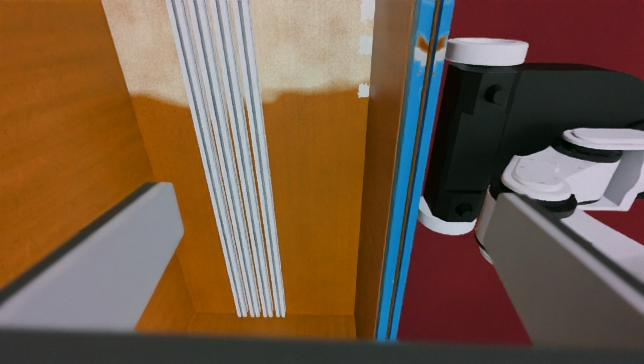

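move:
  base: {"turn_rad_s":0.1,"for_s":0.45}

move:
  joints: {"torso_squat_rad":0.85,"torso_shift_rad":0.3,"torso_pitch_rad":0.75}
  min_time_s: 3
  cameras: ["head_camera"]

move:
  target: {"side":"left","x":0.455,"y":0.41,"z":0.75,"quat_wxyz":[0.683,0.183,-0.183,0.683]}
  min_time_s: 1.5
  cameras: ["head_camera","right_wrist_camera"]

Scene clock: 223.93 s.
Joint torques (N m): left_arm=[-23.48 11.72 -10 -10.31 -2.92 -3.51 -0.27] | right_arm=[-13.78 -13.68 -8.4 -1.11 0.29 0.04 0.19]
External joint torques (N m): left_arm=[-5.11 4.02 -4.62 -3.79 -2.31 -2.69 -0.24] | right_arm=[-0.17 0 0.87 0.11 0.07 0.06 0.19]
Wrist force (N): left_arm=[-12.6 1.3 -26.8] | right_arm=[-0.9 0.9 -5.1]
Wrist torque (N m): left_arm=[-0.48 0.96 0.26] | right_arm=[-0.06 0.01 -0.04]
Wrist force, peak (N): left_arm=[-13.2 1.8 -26.9] | right_arm=[-0.8 0.9 -5.9]
move: done
base_odometry: x=+0.539 y=-0.625 heading=+0.066
lidar_m: 0.25 0.27 0.38 4.78 2.07 1.55 1.50 1.59 2.24 3.67 0.37 0.27
base_status: done (sent for 0.47 of 0.47 s)
joint_positions: torso_squat_rad=+0.650 torso_shift_rad=+0.200 torso_pitch_rad=+0.501 torso_yaw_rad=+0.000 left_shoulder_pitch_rad=-1.357 left_shoulder_roll_rad=+0.044 left_shoulder_yaw_rad=+0.795 left_elbow_rad=-1.709 left_forearm_roll_rad=-1.059 left_wrist_pitch_rad=+1.920 left_hand_roll_rad=+0.710 left_gripper_m=+0.074 right_shoulder_pitch_rad=-1.113 right_shoulder_roll_rad=-1.333 right_shoulder_yaw_rad=+0.257 right_elbow_rad=-1.895 right_forearm_roll_rad=-1.479 right_wrist_pitch_rad=+1.919 right_hand_roll_rad=-0.770 right_gripper_m=+0.099 head_pan_rad=+0.300 head_tilt_rad=+0.600
joint_status: not commanded
wheel_motors_off: 0
motor_effort: left_wheel=-18(36) right_wheel=+12(36)
chest: x=+0.0315 y=+0.0003 z=+1.0981 quat_wxyz=(+0.969, +0.000, +0.248, +0.000) (m; base frame)
left_hand: x=+0.4596 y=+0.3994 z=+0.9385 quat_wxyz=(+0.683, +0.183, -0.182, +0.683) (m; base frame)
right_hand: x=+0.4200 y=-0.3004 z=+0.9800 quat_wxyz=(+1.000, +0.001, -0.001, -0.001) (m; base frame)
pictures: none

Scene clock: 227.23 s.
Joint torques (N m): left_arm=[-19.04 10.81 -8.38 -11.44 -4.68 -1.74 -0.22] | right_arm=[-12.23 -14.17 -8.48 -2.25 0.02 0.35 0.25]
External joint torques (N m): left_arm=[-3.43 3.78 -3.93 -3.92 -3.74 -1.28 -0.2] | right_arm=[-0.32 0.35 0.58 0.02 0.1 0.03 0.26]
Wrist force (N): left_arm=[-11.5 -7.4 -24.8] | right_arm=[0.4 1.2 -4.9]
Wrist torque (N m): left_arm=[-1.06 0.98 0.25] | right_arm=[-0.11 0.08 -0.01]
Wrist force, peak (N): left_arm=[-12.3 -4.0 -26.7] | right_arm=[-0.8 1.6 -5.7]
move: done
base_odometry: x=+0.539 y=-0.625 heading=+0.066
lidar_m: 0.25 0.27 0.38 4.79 2.07 1.55 1.50 1.59 2.23 3.67 0.36 0.26
base_status: not commanded
joint_positions: torso_squat_rad=+0.850 torso_shift_rad=+0.300 torso_pitch_rad=+0.751 torso_yaw_rad=+0.000 left_shoulder_pitch_rad=-1.357 left_shoulder_roll_rad=+0.044 left_shoulder_yaw_rad=+0.794 left_elbow_rad=-1.709 left_forearm_roll_rad=-1.058 left_wrist_pitch_rad=+1.919 left_hand_roll_rad=+0.710 left_gripper_m=+0.074 right_shoulder_pitch_rad=-1.113 right_shoulder_roll_rad=-1.333 right_shoulder_yaw_rad=+0.257 right_elbow_rad=-1.895 right_forearm_roll_rad=-1.479 right_wrist_pitch_rad=+1.919 right_hand_roll_rad=-0.770 right_gripper_m=+0.099 head_pan_rad=+0.300 head_tilt_rad=+0.600
joint_status: all done
wheel_motors_off: 0
motor_effort: left_wheel=-19(20) right_wheel=+13(15)
chest: x=+0.1198 y=+0.0002 z=+0.9481 quat_wxyz=(+0.930, +0.000, +0.367, +0.000) (m; base frame)
left_hand: x=+0.4954 y=+0.3992 z=+0.6878 quat_wxyz=(+0.701, +0.267, -0.096, +0.654) (m; base frame)
right_hand: x=+0.4670 y=-0.3005 z=+0.7377 quat_wxyz=(+0.992, +0.001, +0.123, -0.001) (m; base frame)
pictures: head_camera
camera_calibration:
head_camera: T_world_to_cam=[[0.195738, -0.954433, -0.225263, 0.189194], [-0.950333, -0.127934, -0.283724, 0.616686], [0.241977, 0.269611, -0.932071, 0.885184], [0, 0, 0, 1]] pos_world=[0.334831, 0.0208127, 1.04264]

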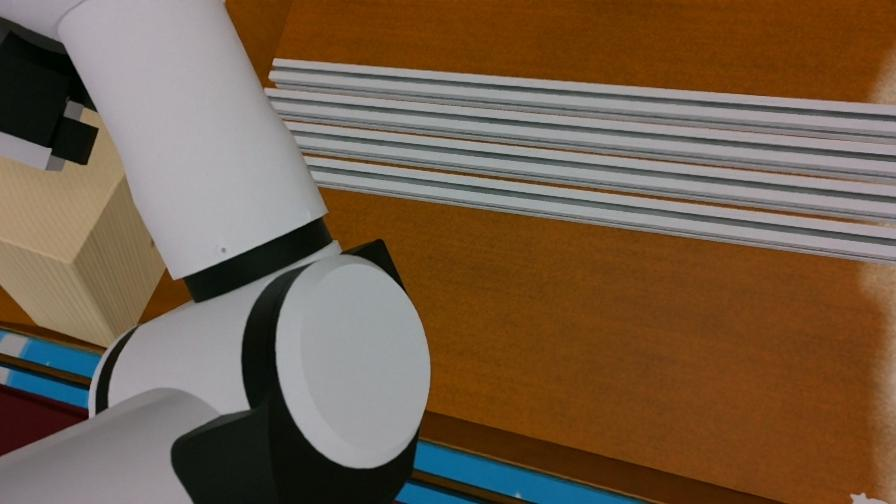

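Scene clock: 229.07 s.
Joint torques (N m): left_arm=[-13.64 9.76 -4.92 -12.04 -3.11 -5.16 -0.43] | right_arm=[-12.17 -14.22 -7.98 -2.24 -0.14 0.44 0.32]
External joint torques (N m): left_arm=[-2.98 4.72 -2.57 -5.26 -2.47 -4.03 -0.39] | right_arm=[-0.26 0.3 1.09 0.02 -0.06 0.13 0.34]
Wrist force (N): left_arm=[-16.8 4.4 -24.0] | right_arm=[0.5 1.0 -4.9]
Wrist torque (N m): left_arm=[-0.28 1.22 0.27] | right_arm=[-0.09 0.09 -0.02]
Wrist force, peak (N): left_arm=[-15.0 -2.1 -26.2] | right_arm=[0.7 1.7 -5.5]
move: short
base_odometry: x=+0.539 y=-0.625 heading=+0.066
lidar_m: 0.25 0.27 0.39 4.79 2.08 1.55 1.49 1.60 2.24 3.66 0.36 0.27
base_status: not commanded
joint_positions: torso_squat_rad=+0.850 torso_shift_rad=+0.300 torso_pitch_rad=+0.751 torso_yaw_rad=+0.000 left_shoulder_pitch_rad=-1.065 left_shoulder_roll_rad=-0.001 left_shoulder_yaw_rad=+0.585 left_elbow_rad=-2.293 left_forearm_roll_rad=-0.925 left_wrist_pitch_rad=+1.920 left_hand_roll_rad=+0.686 left_gripper_m=+0.074 right_shoulder_pitch_rad=-1.113 right_shoulder_roll_rad=-1.333 right_shoulder_yaw_rad=+0.257 right_elbow_rad=-1.895 right_forearm_roll_rad=-1.479 right_wrist_pitch_rad=+1.919 right_hand_roll_rad=-0.770 right_gripper_m=+0.099 head_pan_rad=+0.300 head_tilt_rad=+0.600
joint_status: all done
wheel_motors_off: 0
motor_effort: left_wheel=-18(20) right_wheel=+14(16)
chest: x=+0.1198 y=+0.0002 z=+0.9481 quat_wxyz=(+0.930, +0.000, +0.367, +0.000) (m; base frame)
left_hand: x=+0.4551 y=+0.4103 z=+0.7485 quat_wxyz=(+0.673, +0.209, -0.269, +0.656) (m; base frame)
left_hand_status: short (checked arc, as near as the solve gets, planned for 1.5 s): 2 mm and 10.8 deg off. The place is met; only the turn is off.
right_hand: x=+0.4670 y=-0.3005 z=+0.7377 quat_wxyz=(+0.992, +0.001, +0.123, -0.001) (m; base frame)
pictures: head_camera, right_wrist_camera
camera_calibration:
head_camera: T_world_to_cam=[[0.195717, -0.954459, -0.225174, 0.189109], [-0.950336, -0.127939, -0.283712, 0.616675], [0.241983, 0.269519, -0.932096, 0.88521], [0, 0, 0, 1]] pos_world=[0.334831, 0.0208129, 1.04264]
right_wrist_camera: T_world_to_cam=[[-0.975382, -0.0273256, 0.218824, 0.284646], [0.0884118, 0.860598, 0.501551, -0.125633], [-0.202025, 0.508551, -0.836996, 0.936832], [0, 0, 0, 1]] pos_world=[0.47801, -0.360529, 0.784848]

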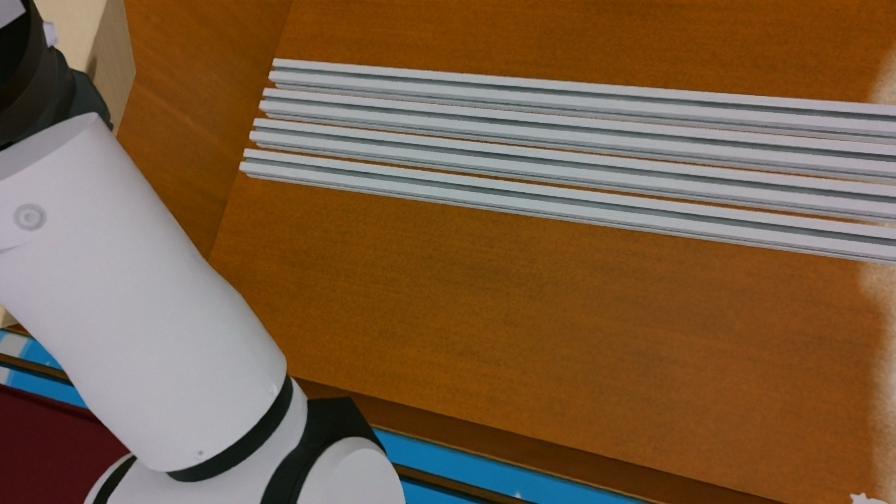

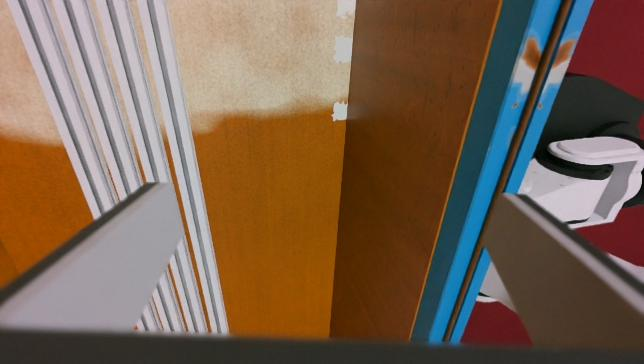

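move:
  joints: {"torso_squat_rad":0.95,"torso_shift_rad":0.37,"torso_pitch_rad":0.88}
  min_time_s: 2

move:
  target: {"side":"left","x":0.452,"y":0.41,"z":0.53,"quat_wxyz":[0.683,0.183,-0.183,0.683]}
  min_time_s: 1.5
  cameras: ["head_camera","right_wrist_camera","left_wrist_camera"]

Scene clock: 233.87 s.
Joint torques (N m): left_arm=[-12.09 7.29 -3.82 -12.37 -3.96 -4.66 -0.46] | right_arm=[-10.8 -14.48 -8.27 -2.79 -0.21 0.51 0.29]
External joint torques (N m): left_arm=[-3.08 2.68 -1.96 -5 -3.13 -3.69 -0.43] | right_arm=[-0.02 0.1 0.47 -0.04 0.03 0.03 0.31]
Wrist force (N): left_arm=[-17.0 -0.3 -23.9] | right_arm=[1.2 0.4 -5.0]
Wrist torque (N m): left_arm=[-0.47 1.18 0.27] | right_arm=[0.00 0.09 0.00]
Wrist force, peak (N): left_arm=[-19.5 -0.8 -26.7] | right_arm=[0.9 1.3 -5.7]
move: done
base_odometry: x=+0.539 y=-0.625 heading=+0.066
lidar_m: 0.25 0.27 0.39 4.78 2.07 1.55 1.49 1.60 2.24 3.66 0.36 0.27
base_status: not commanded
joint_positions: torso_squat_rad=+0.950 torso_shift_rad=+0.368 torso_pitch_rad=+0.877 torso_yaw_rad=+0.001 left_shoulder_pitch_rad=-1.065 left_shoulder_roll_rad=-0.001 left_shoulder_yaw_rad=+0.585 left_elbow_rad=-2.294 left_forearm_roll_rad=-0.925 left_wrist_pitch_rad=+1.920 left_hand_roll_rad=+0.686 left_gripper_m=+0.074 right_shoulder_pitch_rad=-1.113 right_shoulder_roll_rad=-1.333 right_shoulder_yaw_rad=+0.257 right_elbow_rad=-1.895 right_forearm_roll_rad=-1.479 right_wrist_pitch_rad=+1.919 right_hand_roll_rad=-0.770 right_gripper_m=+0.099 head_pan_rad=+0.300 head_tilt_rad=+0.600
joint_status: all done
wheel_motors_off: 0
motor_effort: left_wheel=-6(20) right_wheel=+14(17)
chest: x=+0.1564 y=-0.0003 z=+0.8582 quat_wxyz=(+0.905, +0.000, +0.424, +0.000) (m; base frame)
left_hand: x=+0.4641 y=+0.4104 z=+0.6189 quat_wxyz=(+0.689, +0.250, -0.227, +0.641) (m; base frame)
right_hand: x=+0.4745 y=-0.3005 z=+0.6053 quat_wxyz=(+0.983, +0.001, +0.185, -0.001) (m; base frame)
pictures: none

Scene clock: 235.70 s.
Joint torques (N m): left_arm=[24.7 -0.83 5.22 5.3 -3.53 -3.37 0.06] | right_arm=[-11.45 -14.3 -8.05 -2.92 -0.29 0.65 0.24]
External joint torques (N m): left_arm=[31.82 -6.03 6.03 13.95 -2.76 -2.71 0.08] | right_arm=[-0.53 0.2 0.71 -0.15 -0.05 0.2 0.25]
Wrist force (N): left_arm=[-12.6 2.2 -26.5] | right_arm=[1.2 1.1 -5.1]
Wrist torque (N m): left_arm=[-0.37 1.08 0.18] | right_arm=[-0.10 0.07 0.00]
Wrist force, peak (N): left_arm=[-13.9 3.6 -27.6] | right_arm=[1.3 1.0 -5.5]
move: done
base_odometry: x=+0.539 y=-0.625 heading=+0.067
lidar_m: 0.23 0.24 0.33 1.95 2.14 1.58 1.50 1.57 2.17 4.18 0.36 0.25
base_status: not commanded
joint_positions: torso_squat_rad=+0.951 torso_shift_rad=+0.365 torso_pitch_rad=+0.868 torso_yaw_rad=+0.003 left_shoulder_pitch_rad=-0.896 left_shoulder_roll_rad=+0.004 left_shoulder_yaw_rad=+0.637 left_elbow_rad=-2.170 left_forearm_roll_rad=-0.589 left_wrist_pitch_rad=+1.812 left_hand_roll_rad=+0.964 left_gripper_m=+0.074 right_shoulder_pitch_rad=-1.113 right_shoulder_roll_rad=-1.333 right_shoulder_yaw_rad=+0.257 right_elbow_rad=-1.895 right_forearm_roll_rad=-1.479 right_wrist_pitch_rad=+1.919 right_hand_roll_rad=-0.770 right_gripper_m=+0.099 head_pan_rad=+0.300 head_tilt_rad=+0.600
joint_status: all done
wheel_motors_off: 0
motor_effort: left_wheel=-1(53) right_wheel=-21(22)
chest: x=+0.1536 y=-0.0018 z=+0.8604 quat_wxyz=(+0.907, +0.002, +0.421, +0.001) (m; base frame)
left_hand: x=+0.4558 y=+0.4085 z=+0.5390 quat_wxyz=(+0.682, +0.177, -0.191, +0.683) (m; base frame)
left_hand_status: reached (checked arc, planned for 1.5 s): 10 mm and 1.1 deg off.
right_hand: x=+0.4736 y=-0.3011 z=+0.6089 quat_wxyz=(+0.983, +0.004, +0.181, -0.001) (m; base frame)
pictures: head_camera, left_wrist_camera, right_wrist_camera
camera_calibration:
head_camera: T_world_to_cam=[[0.167555, -0.953043, -0.252258, 0.188456], [-0.977118, -0.126536, -0.170963, 0.530816], [0.131016, 0.275132, -0.952438, 0.830398], [0, 0, 0, 1]] pos_world=[0.378298, 0.0183046, 0.929192]
left_wrist_camera: T_world_to_cam=[[-0.033214, 0.868577, 0.494439, -0.606766], [0.879224, -0.209848, 0.427701, -0.516481], [0.475249, 0.448929, -0.756705, 0.0803601], [0, 0, 0, 1]] pos_world=[0.395759, 0.382565, 0.581718]
right_wrist_camera: T_world_to_cam=[[-0.942936, -0.0290435, 0.331704, 0.234536], [0.146951, 0.857626, 0.492831, -0.0843822], [-0.298792, 0.513452, -0.804419, 0.858095], [0, 0, 0, 1]] pos_world=[0.489945, -0.361411, 0.654057]

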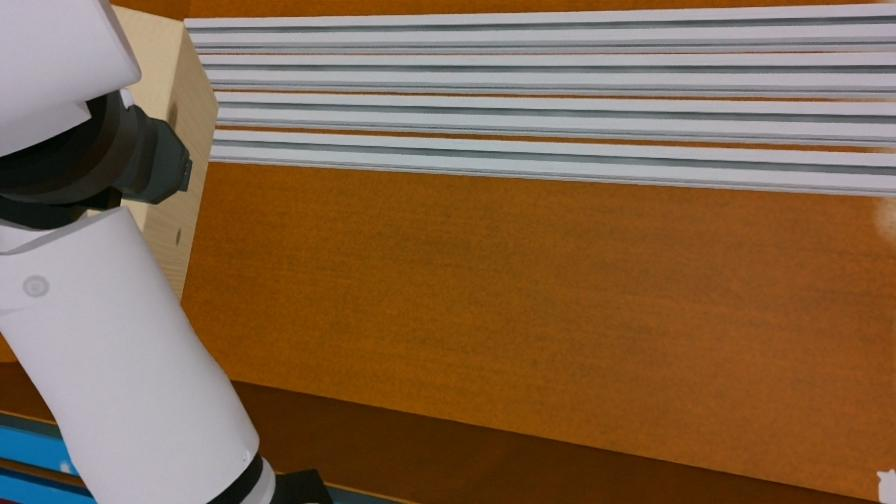

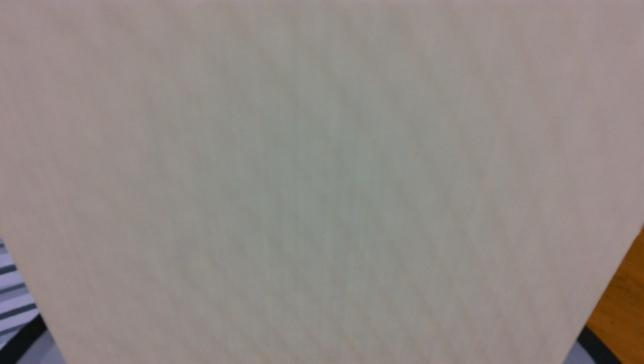

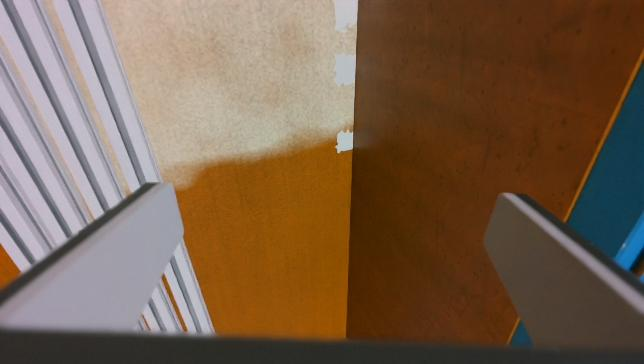

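move:
  target: {"side":"left","x":0.458,"y":0.41,"z":0.61,"quat_wxyz":[0.683,0.183,-0.183,0.683]}
  min_time_s: 1.0
  cameras: ["head_camera","right_wrist_camera"]

Scene clock: 238.80 s.
Joint torques (N m): left_arm=[-14.23 7.73 -3.16 -10.59 -3.2 -4.11 -0.37] | right_arm=[-11.28 -14.6 -7.71 -2.72 -0.19 0.59 0.27]
External joint torques (N m): left_arm=[-6.35 2.91 -1.7 -2.98 -2.52 -3.18 -0.34] | right_arm=[-0.47 -0.03 1.03 0.02 0.05 0.11 0.29]
Wrist force (N): left_arm=[-15.5 3.0 -24.6] | right_arm=[1.5 1.1 -5.2]
Wrist torque (N m): left_arm=[-0.43 1.02 0.28] | right_arm=[-0.06 0.13 -0.02]
Wrist force, peak (N): left_arm=[-14.5 2.1 -27.1] | right_arm=[1.6 0.8 -5.6]
move: short
base_odometry: x=+0.538 y=-0.625 heading=+0.067
lidar_m: 0.25 0.26 0.36 1.95 2.15 1.57 1.51 1.59 2.20 4.00 0.37 0.24
base_status: not commanded
joint_positions: torso_squat_rad=+0.950 torso_shift_rad=+0.367 torso_pitch_rad=+0.874 torso_yaw_rad=+0.002 left_shoulder_pitch_rad=-1.003 left_shoulder_roll_rad=-0.001 left_shoulder_yaw_rad=+0.639 left_elbow_rad=-2.345 left_forearm_roll_rad=-0.749 left_wrist_pitch_rad=+1.920 left_hand_roll_rad=+0.770 left_gripper_m=+0.074 right_shoulder_pitch_rad=-1.113 right_shoulder_roll_rad=-1.333 right_shoulder_yaw_rad=+0.257 right_elbow_rad=-1.895 right_forearm_roll_rad=-1.479 right_wrist_pitch_rad=+1.919 right_hand_roll_rad=-0.770 right_gripper_m=+0.099 head_pan_rad=+0.300 head_tilt_rad=+0.600
joint_status: all done
wheel_motors_off: 0
motor_effort: left_wheel=+8(29) right_wheel=+14(25)
chest: x=+0.1555 y=-0.0006 z=+0.8588 quat_wxyz=(+0.906, +0.001, +0.423, +0.001) (m; base frame)
left_hand: x=+0.4577 y=+0.4110 z=+0.6040 quat_wxyz=(+0.681, +0.193, -0.228, +0.669) (m; base frame)
left_hand_status: short (checked arc, as near as the solve gets, planned for 1.0 s): 6 mm and 5.5 deg off. The place is met; only the turn is off.
right_hand: x=+0.4743 y=-0.3005 z=+0.6064 quat_wxyz=(+0.983, +0.002, +0.184, +0.000) (m; base frame)
pictures: head_camera, right_wrist_camera
camera_calibration:
head_camera: T_world_to_cam=[[0.166889, -0.953696, -0.250223, 0.187226], [-0.977993, -0.12789, -0.164845, 0.527461], [0.125211, 0.272227, -0.954052, 0.830582], [0, 0, 0, 1]] pos_world=[0.380609, 0.0199071, 0.926216]
right_wrist_camera: T_world_to_cam=[[-0.940937, -0.0287001, 0.337364, 0.231855], [0.149217, 0.859268, 0.489277, -0.0822046], [-0.303928, 0.510719, -0.804235, 0.857444], [0, 0, 0, 1]] pos_world=[0.491029, -0.360623, 0.651587]

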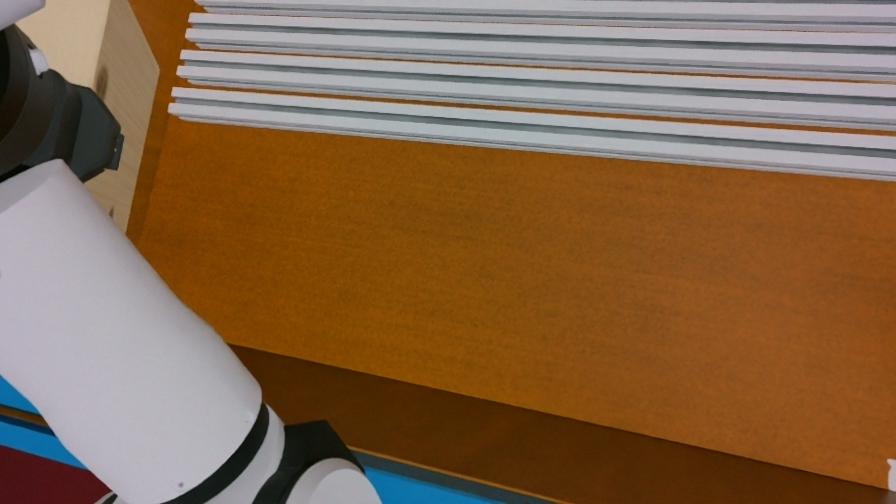

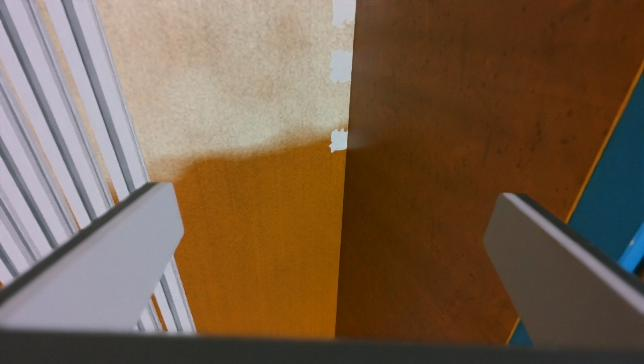

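move:
  joints: {"torso_squat_rad":0.65,"torso_shift_rad":0.2,"torso_pitch_rad":0.5}
  min_time_s: 2.5

move:
  target: {"side":"left","x":0.45,"y":0.40,"z":0.96,"quat_wxyz":[0.683,0.183,-0.183,0.683]}
  min_time_s: 1.0

move:
  base: {"x_m_s":-0.25,"for_s":0.8}
  joints: {"head_pan_rad":0.3,"head_tilt_rad":0.4}
  cameras: ["head_camera"]

Scene clock: 279.27 s.
Joint torques (N m): left_arm=[-17 10.21 -5.07 -11.05 -0.83 -6.04 -0.31] | right_arm=[-14.01 -13.76 -8.51 -1.23 0.16 -0.01 0.21]
External joint torques (N m): left_arm=[-4.49 4.31 -2.07 -5.41 -0.7 -4.67 -0.28] | right_arm=[-0.39 -0.09 0.76 0 -0.06 0.01 0.21]
Wrist force (N): left_arm=[-13.1 12.4 -23.5] | right_arm=[-0.7 1.4 -5.2]
Wrist torque (N m): left_arm=[0.18 1.10 0.27] | right_arm=[-0.10 0.05 -0.01]
Wrist force, peak (N): left_arm=[-17.9 1.7 -27.8] | right_arm=[-1.0 1.0 -5.9]
move: done
base_odometry: x=+0.539 y=-0.625 heading=+0.067
lidar_m: 0.24 0.25 0.36 1.95 2.14 1.57 1.50 1.59 2.19 4.01 0.37 0.26
base_status: not commanded
joint_positions: torso_squat_rad=+0.650 torso_shift_rad=+0.200 torso_pitch_rad=+0.501 torso_yaw_rad=+0.000 left_shoulder_pitch_rad=-1.003 left_shoulder_roll_rad=-0.001 left_shoulder_yaw_rad=+0.639 left_elbow_rad=-2.344 left_forearm_roll_rad=-0.750 left_wrist_pitch_rad=+1.920 left_hand_roll_rad=+0.770 left_gripper_m=+0.074 right_shoulder_pitch_rad=-1.113 right_shoulder_roll_rad=-1.333 right_shoulder_yaw_rad=+0.257 right_elbow_rad=-1.895 right_forearm_roll_rad=-1.479 right_wrist_pitch_rad=+1.919 right_hand_roll_rad=-0.770 right_gripper_m=+0.099 head_pan_rad=+0.300 head_tilt_rad=+0.600
joint_status: all done
wheel_motors_off: 0
motor_effort: left_wheel=-5(10) right_wheel=+7(15)
chest: x=+0.0314 y=+0.0002 z=+1.0981 quat_wxyz=(+0.969, +0.000, +0.248, +0.000) (m; base frame)
left_hand: x=+0.4064 y=+0.4108 z=+0.9699 quat_wxyz=(+0.627, +0.064, -0.349, +0.693) (m; base frame)
right_hand: x=+0.4199 y=-0.3005 z=+0.9801 quat_wxyz=(+1.000, +0.001, -0.001, -0.001) (m; base frame)
pictures: none

Scene clock: 280.67 s.
Joint torques (N m): left_arm=[-23.42 10.98 -10.48 -9.06 -2.53 -3.89 -0.29] | right_arm=[-14.03 -13.74 -8.75 -1.38 0.11 0.07 0.28]
External joint torques (N m): left_arm=[-5.1 3.53 -4.46 -3.22 -2.01 -3.02 -0.26] | right_arm=[-0.42 -0.07 0.52 -0.16 -0.11 0.09 0.28]
Wrist force (N): left_arm=[-12.4 1.3 -26.1] | right_arm=[-0.9 1.4 -4.8]
Wrist torque (N m): left_arm=[-0.65 1.04 0.26] | right_arm=[-0.10 -0.02 -0.04]
Wrist force, peak (N): left_arm=[-17.0 5.4 -26.8] | right_arm=[-0.8 1.1 -5.6]
move: done
base_odometry: x=+0.539 y=-0.625 heading=+0.067
lidar_m: 0.24 0.26 0.37 1.94 2.14 1.57 1.51 1.59 2.19 3.99 0.37 0.26
base_status: not commanded
joint_positions: torso_squat_rad=+0.650 torso_shift_rad=+0.200 torso_pitch_rad=+0.501 torso_yaw_rad=+0.000 left_shoulder_pitch_rad=-1.418 left_shoulder_roll_rad=+0.017 left_shoulder_yaw_rad=+0.845 left_elbow_rad=-1.768 left_forearm_roll_rad=-1.146 left_wrist_pitch_rad=+1.920 left_hand_roll_rad=+0.616 left_gripper_m=+0.074 right_shoulder_pitch_rad=-1.113 right_shoulder_roll_rad=-1.333 right_shoulder_yaw_rad=+0.257 right_elbow_rad=-1.895 right_forearm_roll_rad=-1.479 right_wrist_pitch_rad=+1.919 right_hand_roll_rad=-0.770 right_gripper_m=+0.099 head_pan_rad=+0.300 head_tilt_rad=+0.600
joint_status: all done
wheel_motors_off: 0
motor_effort: left_wheel=-7(9) right_wheel=+5(7)
chest: x=+0.0315 y=+0.0003 z=+1.0981 quat_wxyz=(+0.969, +0.000, +0.248, +0.000) (m; base frame)
left_hand: x=+0.4496 y=+0.3996 z=+0.9586 quat_wxyz=(+0.684, +0.183, -0.182, +0.683) (m; base frame)
left_hand_status: reached (checked arc, planned for 1.0 s): 1 mm and 0.2 deg off.
right_hand: x=+0.4200 y=-0.3004 z=+0.9800 quat_wxyz=(+1.000, +0.001, -0.001, -0.001) (m; base frame)
pictures: none

Scene clock: 282.53 s.
Joint torques (N m): left_arm=[-23.52 10.98 -10.91 -9.09 -2.63 -3.83 -0.24] | right_arm=[-14.07 -13.93 -8.67 -1.13 0.19 0 0.19]
External joint torques (N m): left_arm=[-5.2 3.53 -4.88 -3.24 -2.09 -2.95 -0.21] | right_arm=[-0.45 -0.26 0.6 0.09 -0.03 0.03 0.19]
Wrist force (N): left_arm=[-12.3 1.6 -26.2] | right_arm=[-1.0 1.3 -5.3]
Wrist torque (N m): left_arm=[-0.54 0.98 0.30] | right_arm=[-0.10 -0.01 -0.02]
Wrist force, peak (N): left_arm=[-12.9 0.7 -27.2] | right_arm=[-1.3 1.1 -5.9]
move: done
base_odometry: x=+0.339 y=-0.638 heading=+0.067
lidar_m: 0.44 0.47 0.66 4.95 1.85 1.37 1.30 1.39 1.90 4.71 0.64 0.46
base_status: done (sent for 0.8 of 0.8 s)
joint_positions: torso_squat_rad=+0.650 torso_shift_rad=+0.200 torso_pitch_rad=+0.501 torso_yaw_rad=+0.000 left_shoulder_pitch_rad=-1.418 left_shoulder_roll_rad=+0.017 left_shoulder_yaw_rad=+0.845 left_elbow_rad=-1.768 left_forearm_roll_rad=-1.146 left_wrist_pitch_rad=+1.920 left_hand_roll_rad=+0.616 left_gripper_m=+0.074 right_shoulder_pitch_rad=-1.113 right_shoulder_roll_rad=-1.333 right_shoulder_yaw_rad=+0.257 right_elbow_rad=-1.895 right_forearm_roll_rad=-1.479 right_wrist_pitch_rad=+1.919 right_hand_roll_rad=-0.770 right_gripper_m=+0.099 head_pan_rad=+0.300 head_tilt_rad=+0.400
joint_status: all done
wheel_motors_off: 0
motor_effort: left_wheel=+9(34) right_wheel=-9(27)
chest: x=+0.0314 y=+0.0003 z=+1.0981 quat_wxyz=(+0.969, +0.000, +0.248, +0.000) (m; base frame)
left_hand: x=+0.4495 y=+0.3996 z=+0.9586 quat_wxyz=(+0.684, +0.183, -0.181, +0.683) (m; base frame)
right_hand: x=+0.4199 y=-0.3004 z=+0.9801 quat_wxyz=(+1.000, +0.001, -0.001, -0.001) (m; base frame)
pictures: head_camera
camera_calibration:
head_camera: T_world_to_cam=[[0.251145, -0.952584, -0.171782, 0.179509], [-0.740529, -0.074803, -0.667848, 1.00389], [0.623332, 0.294936, -0.724203, 0.768247], [0, 0, 0, 1]] pos_world=[0.219453, 0.0195076, 1.25765]

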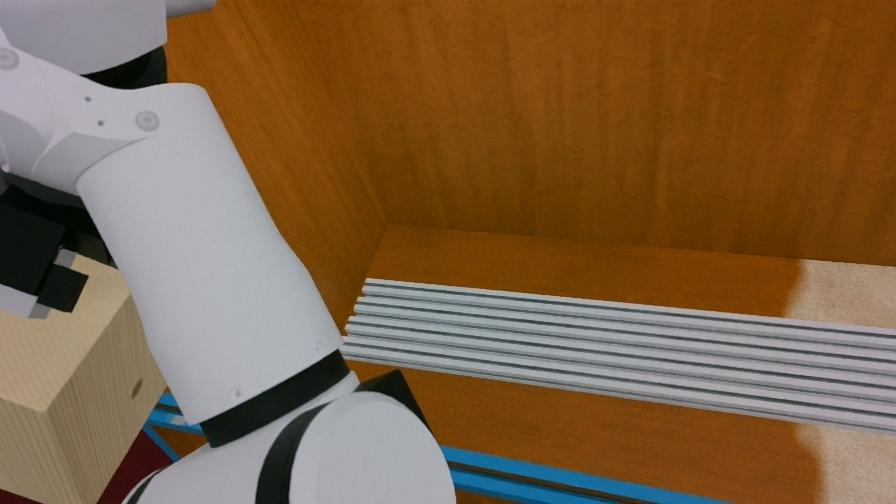

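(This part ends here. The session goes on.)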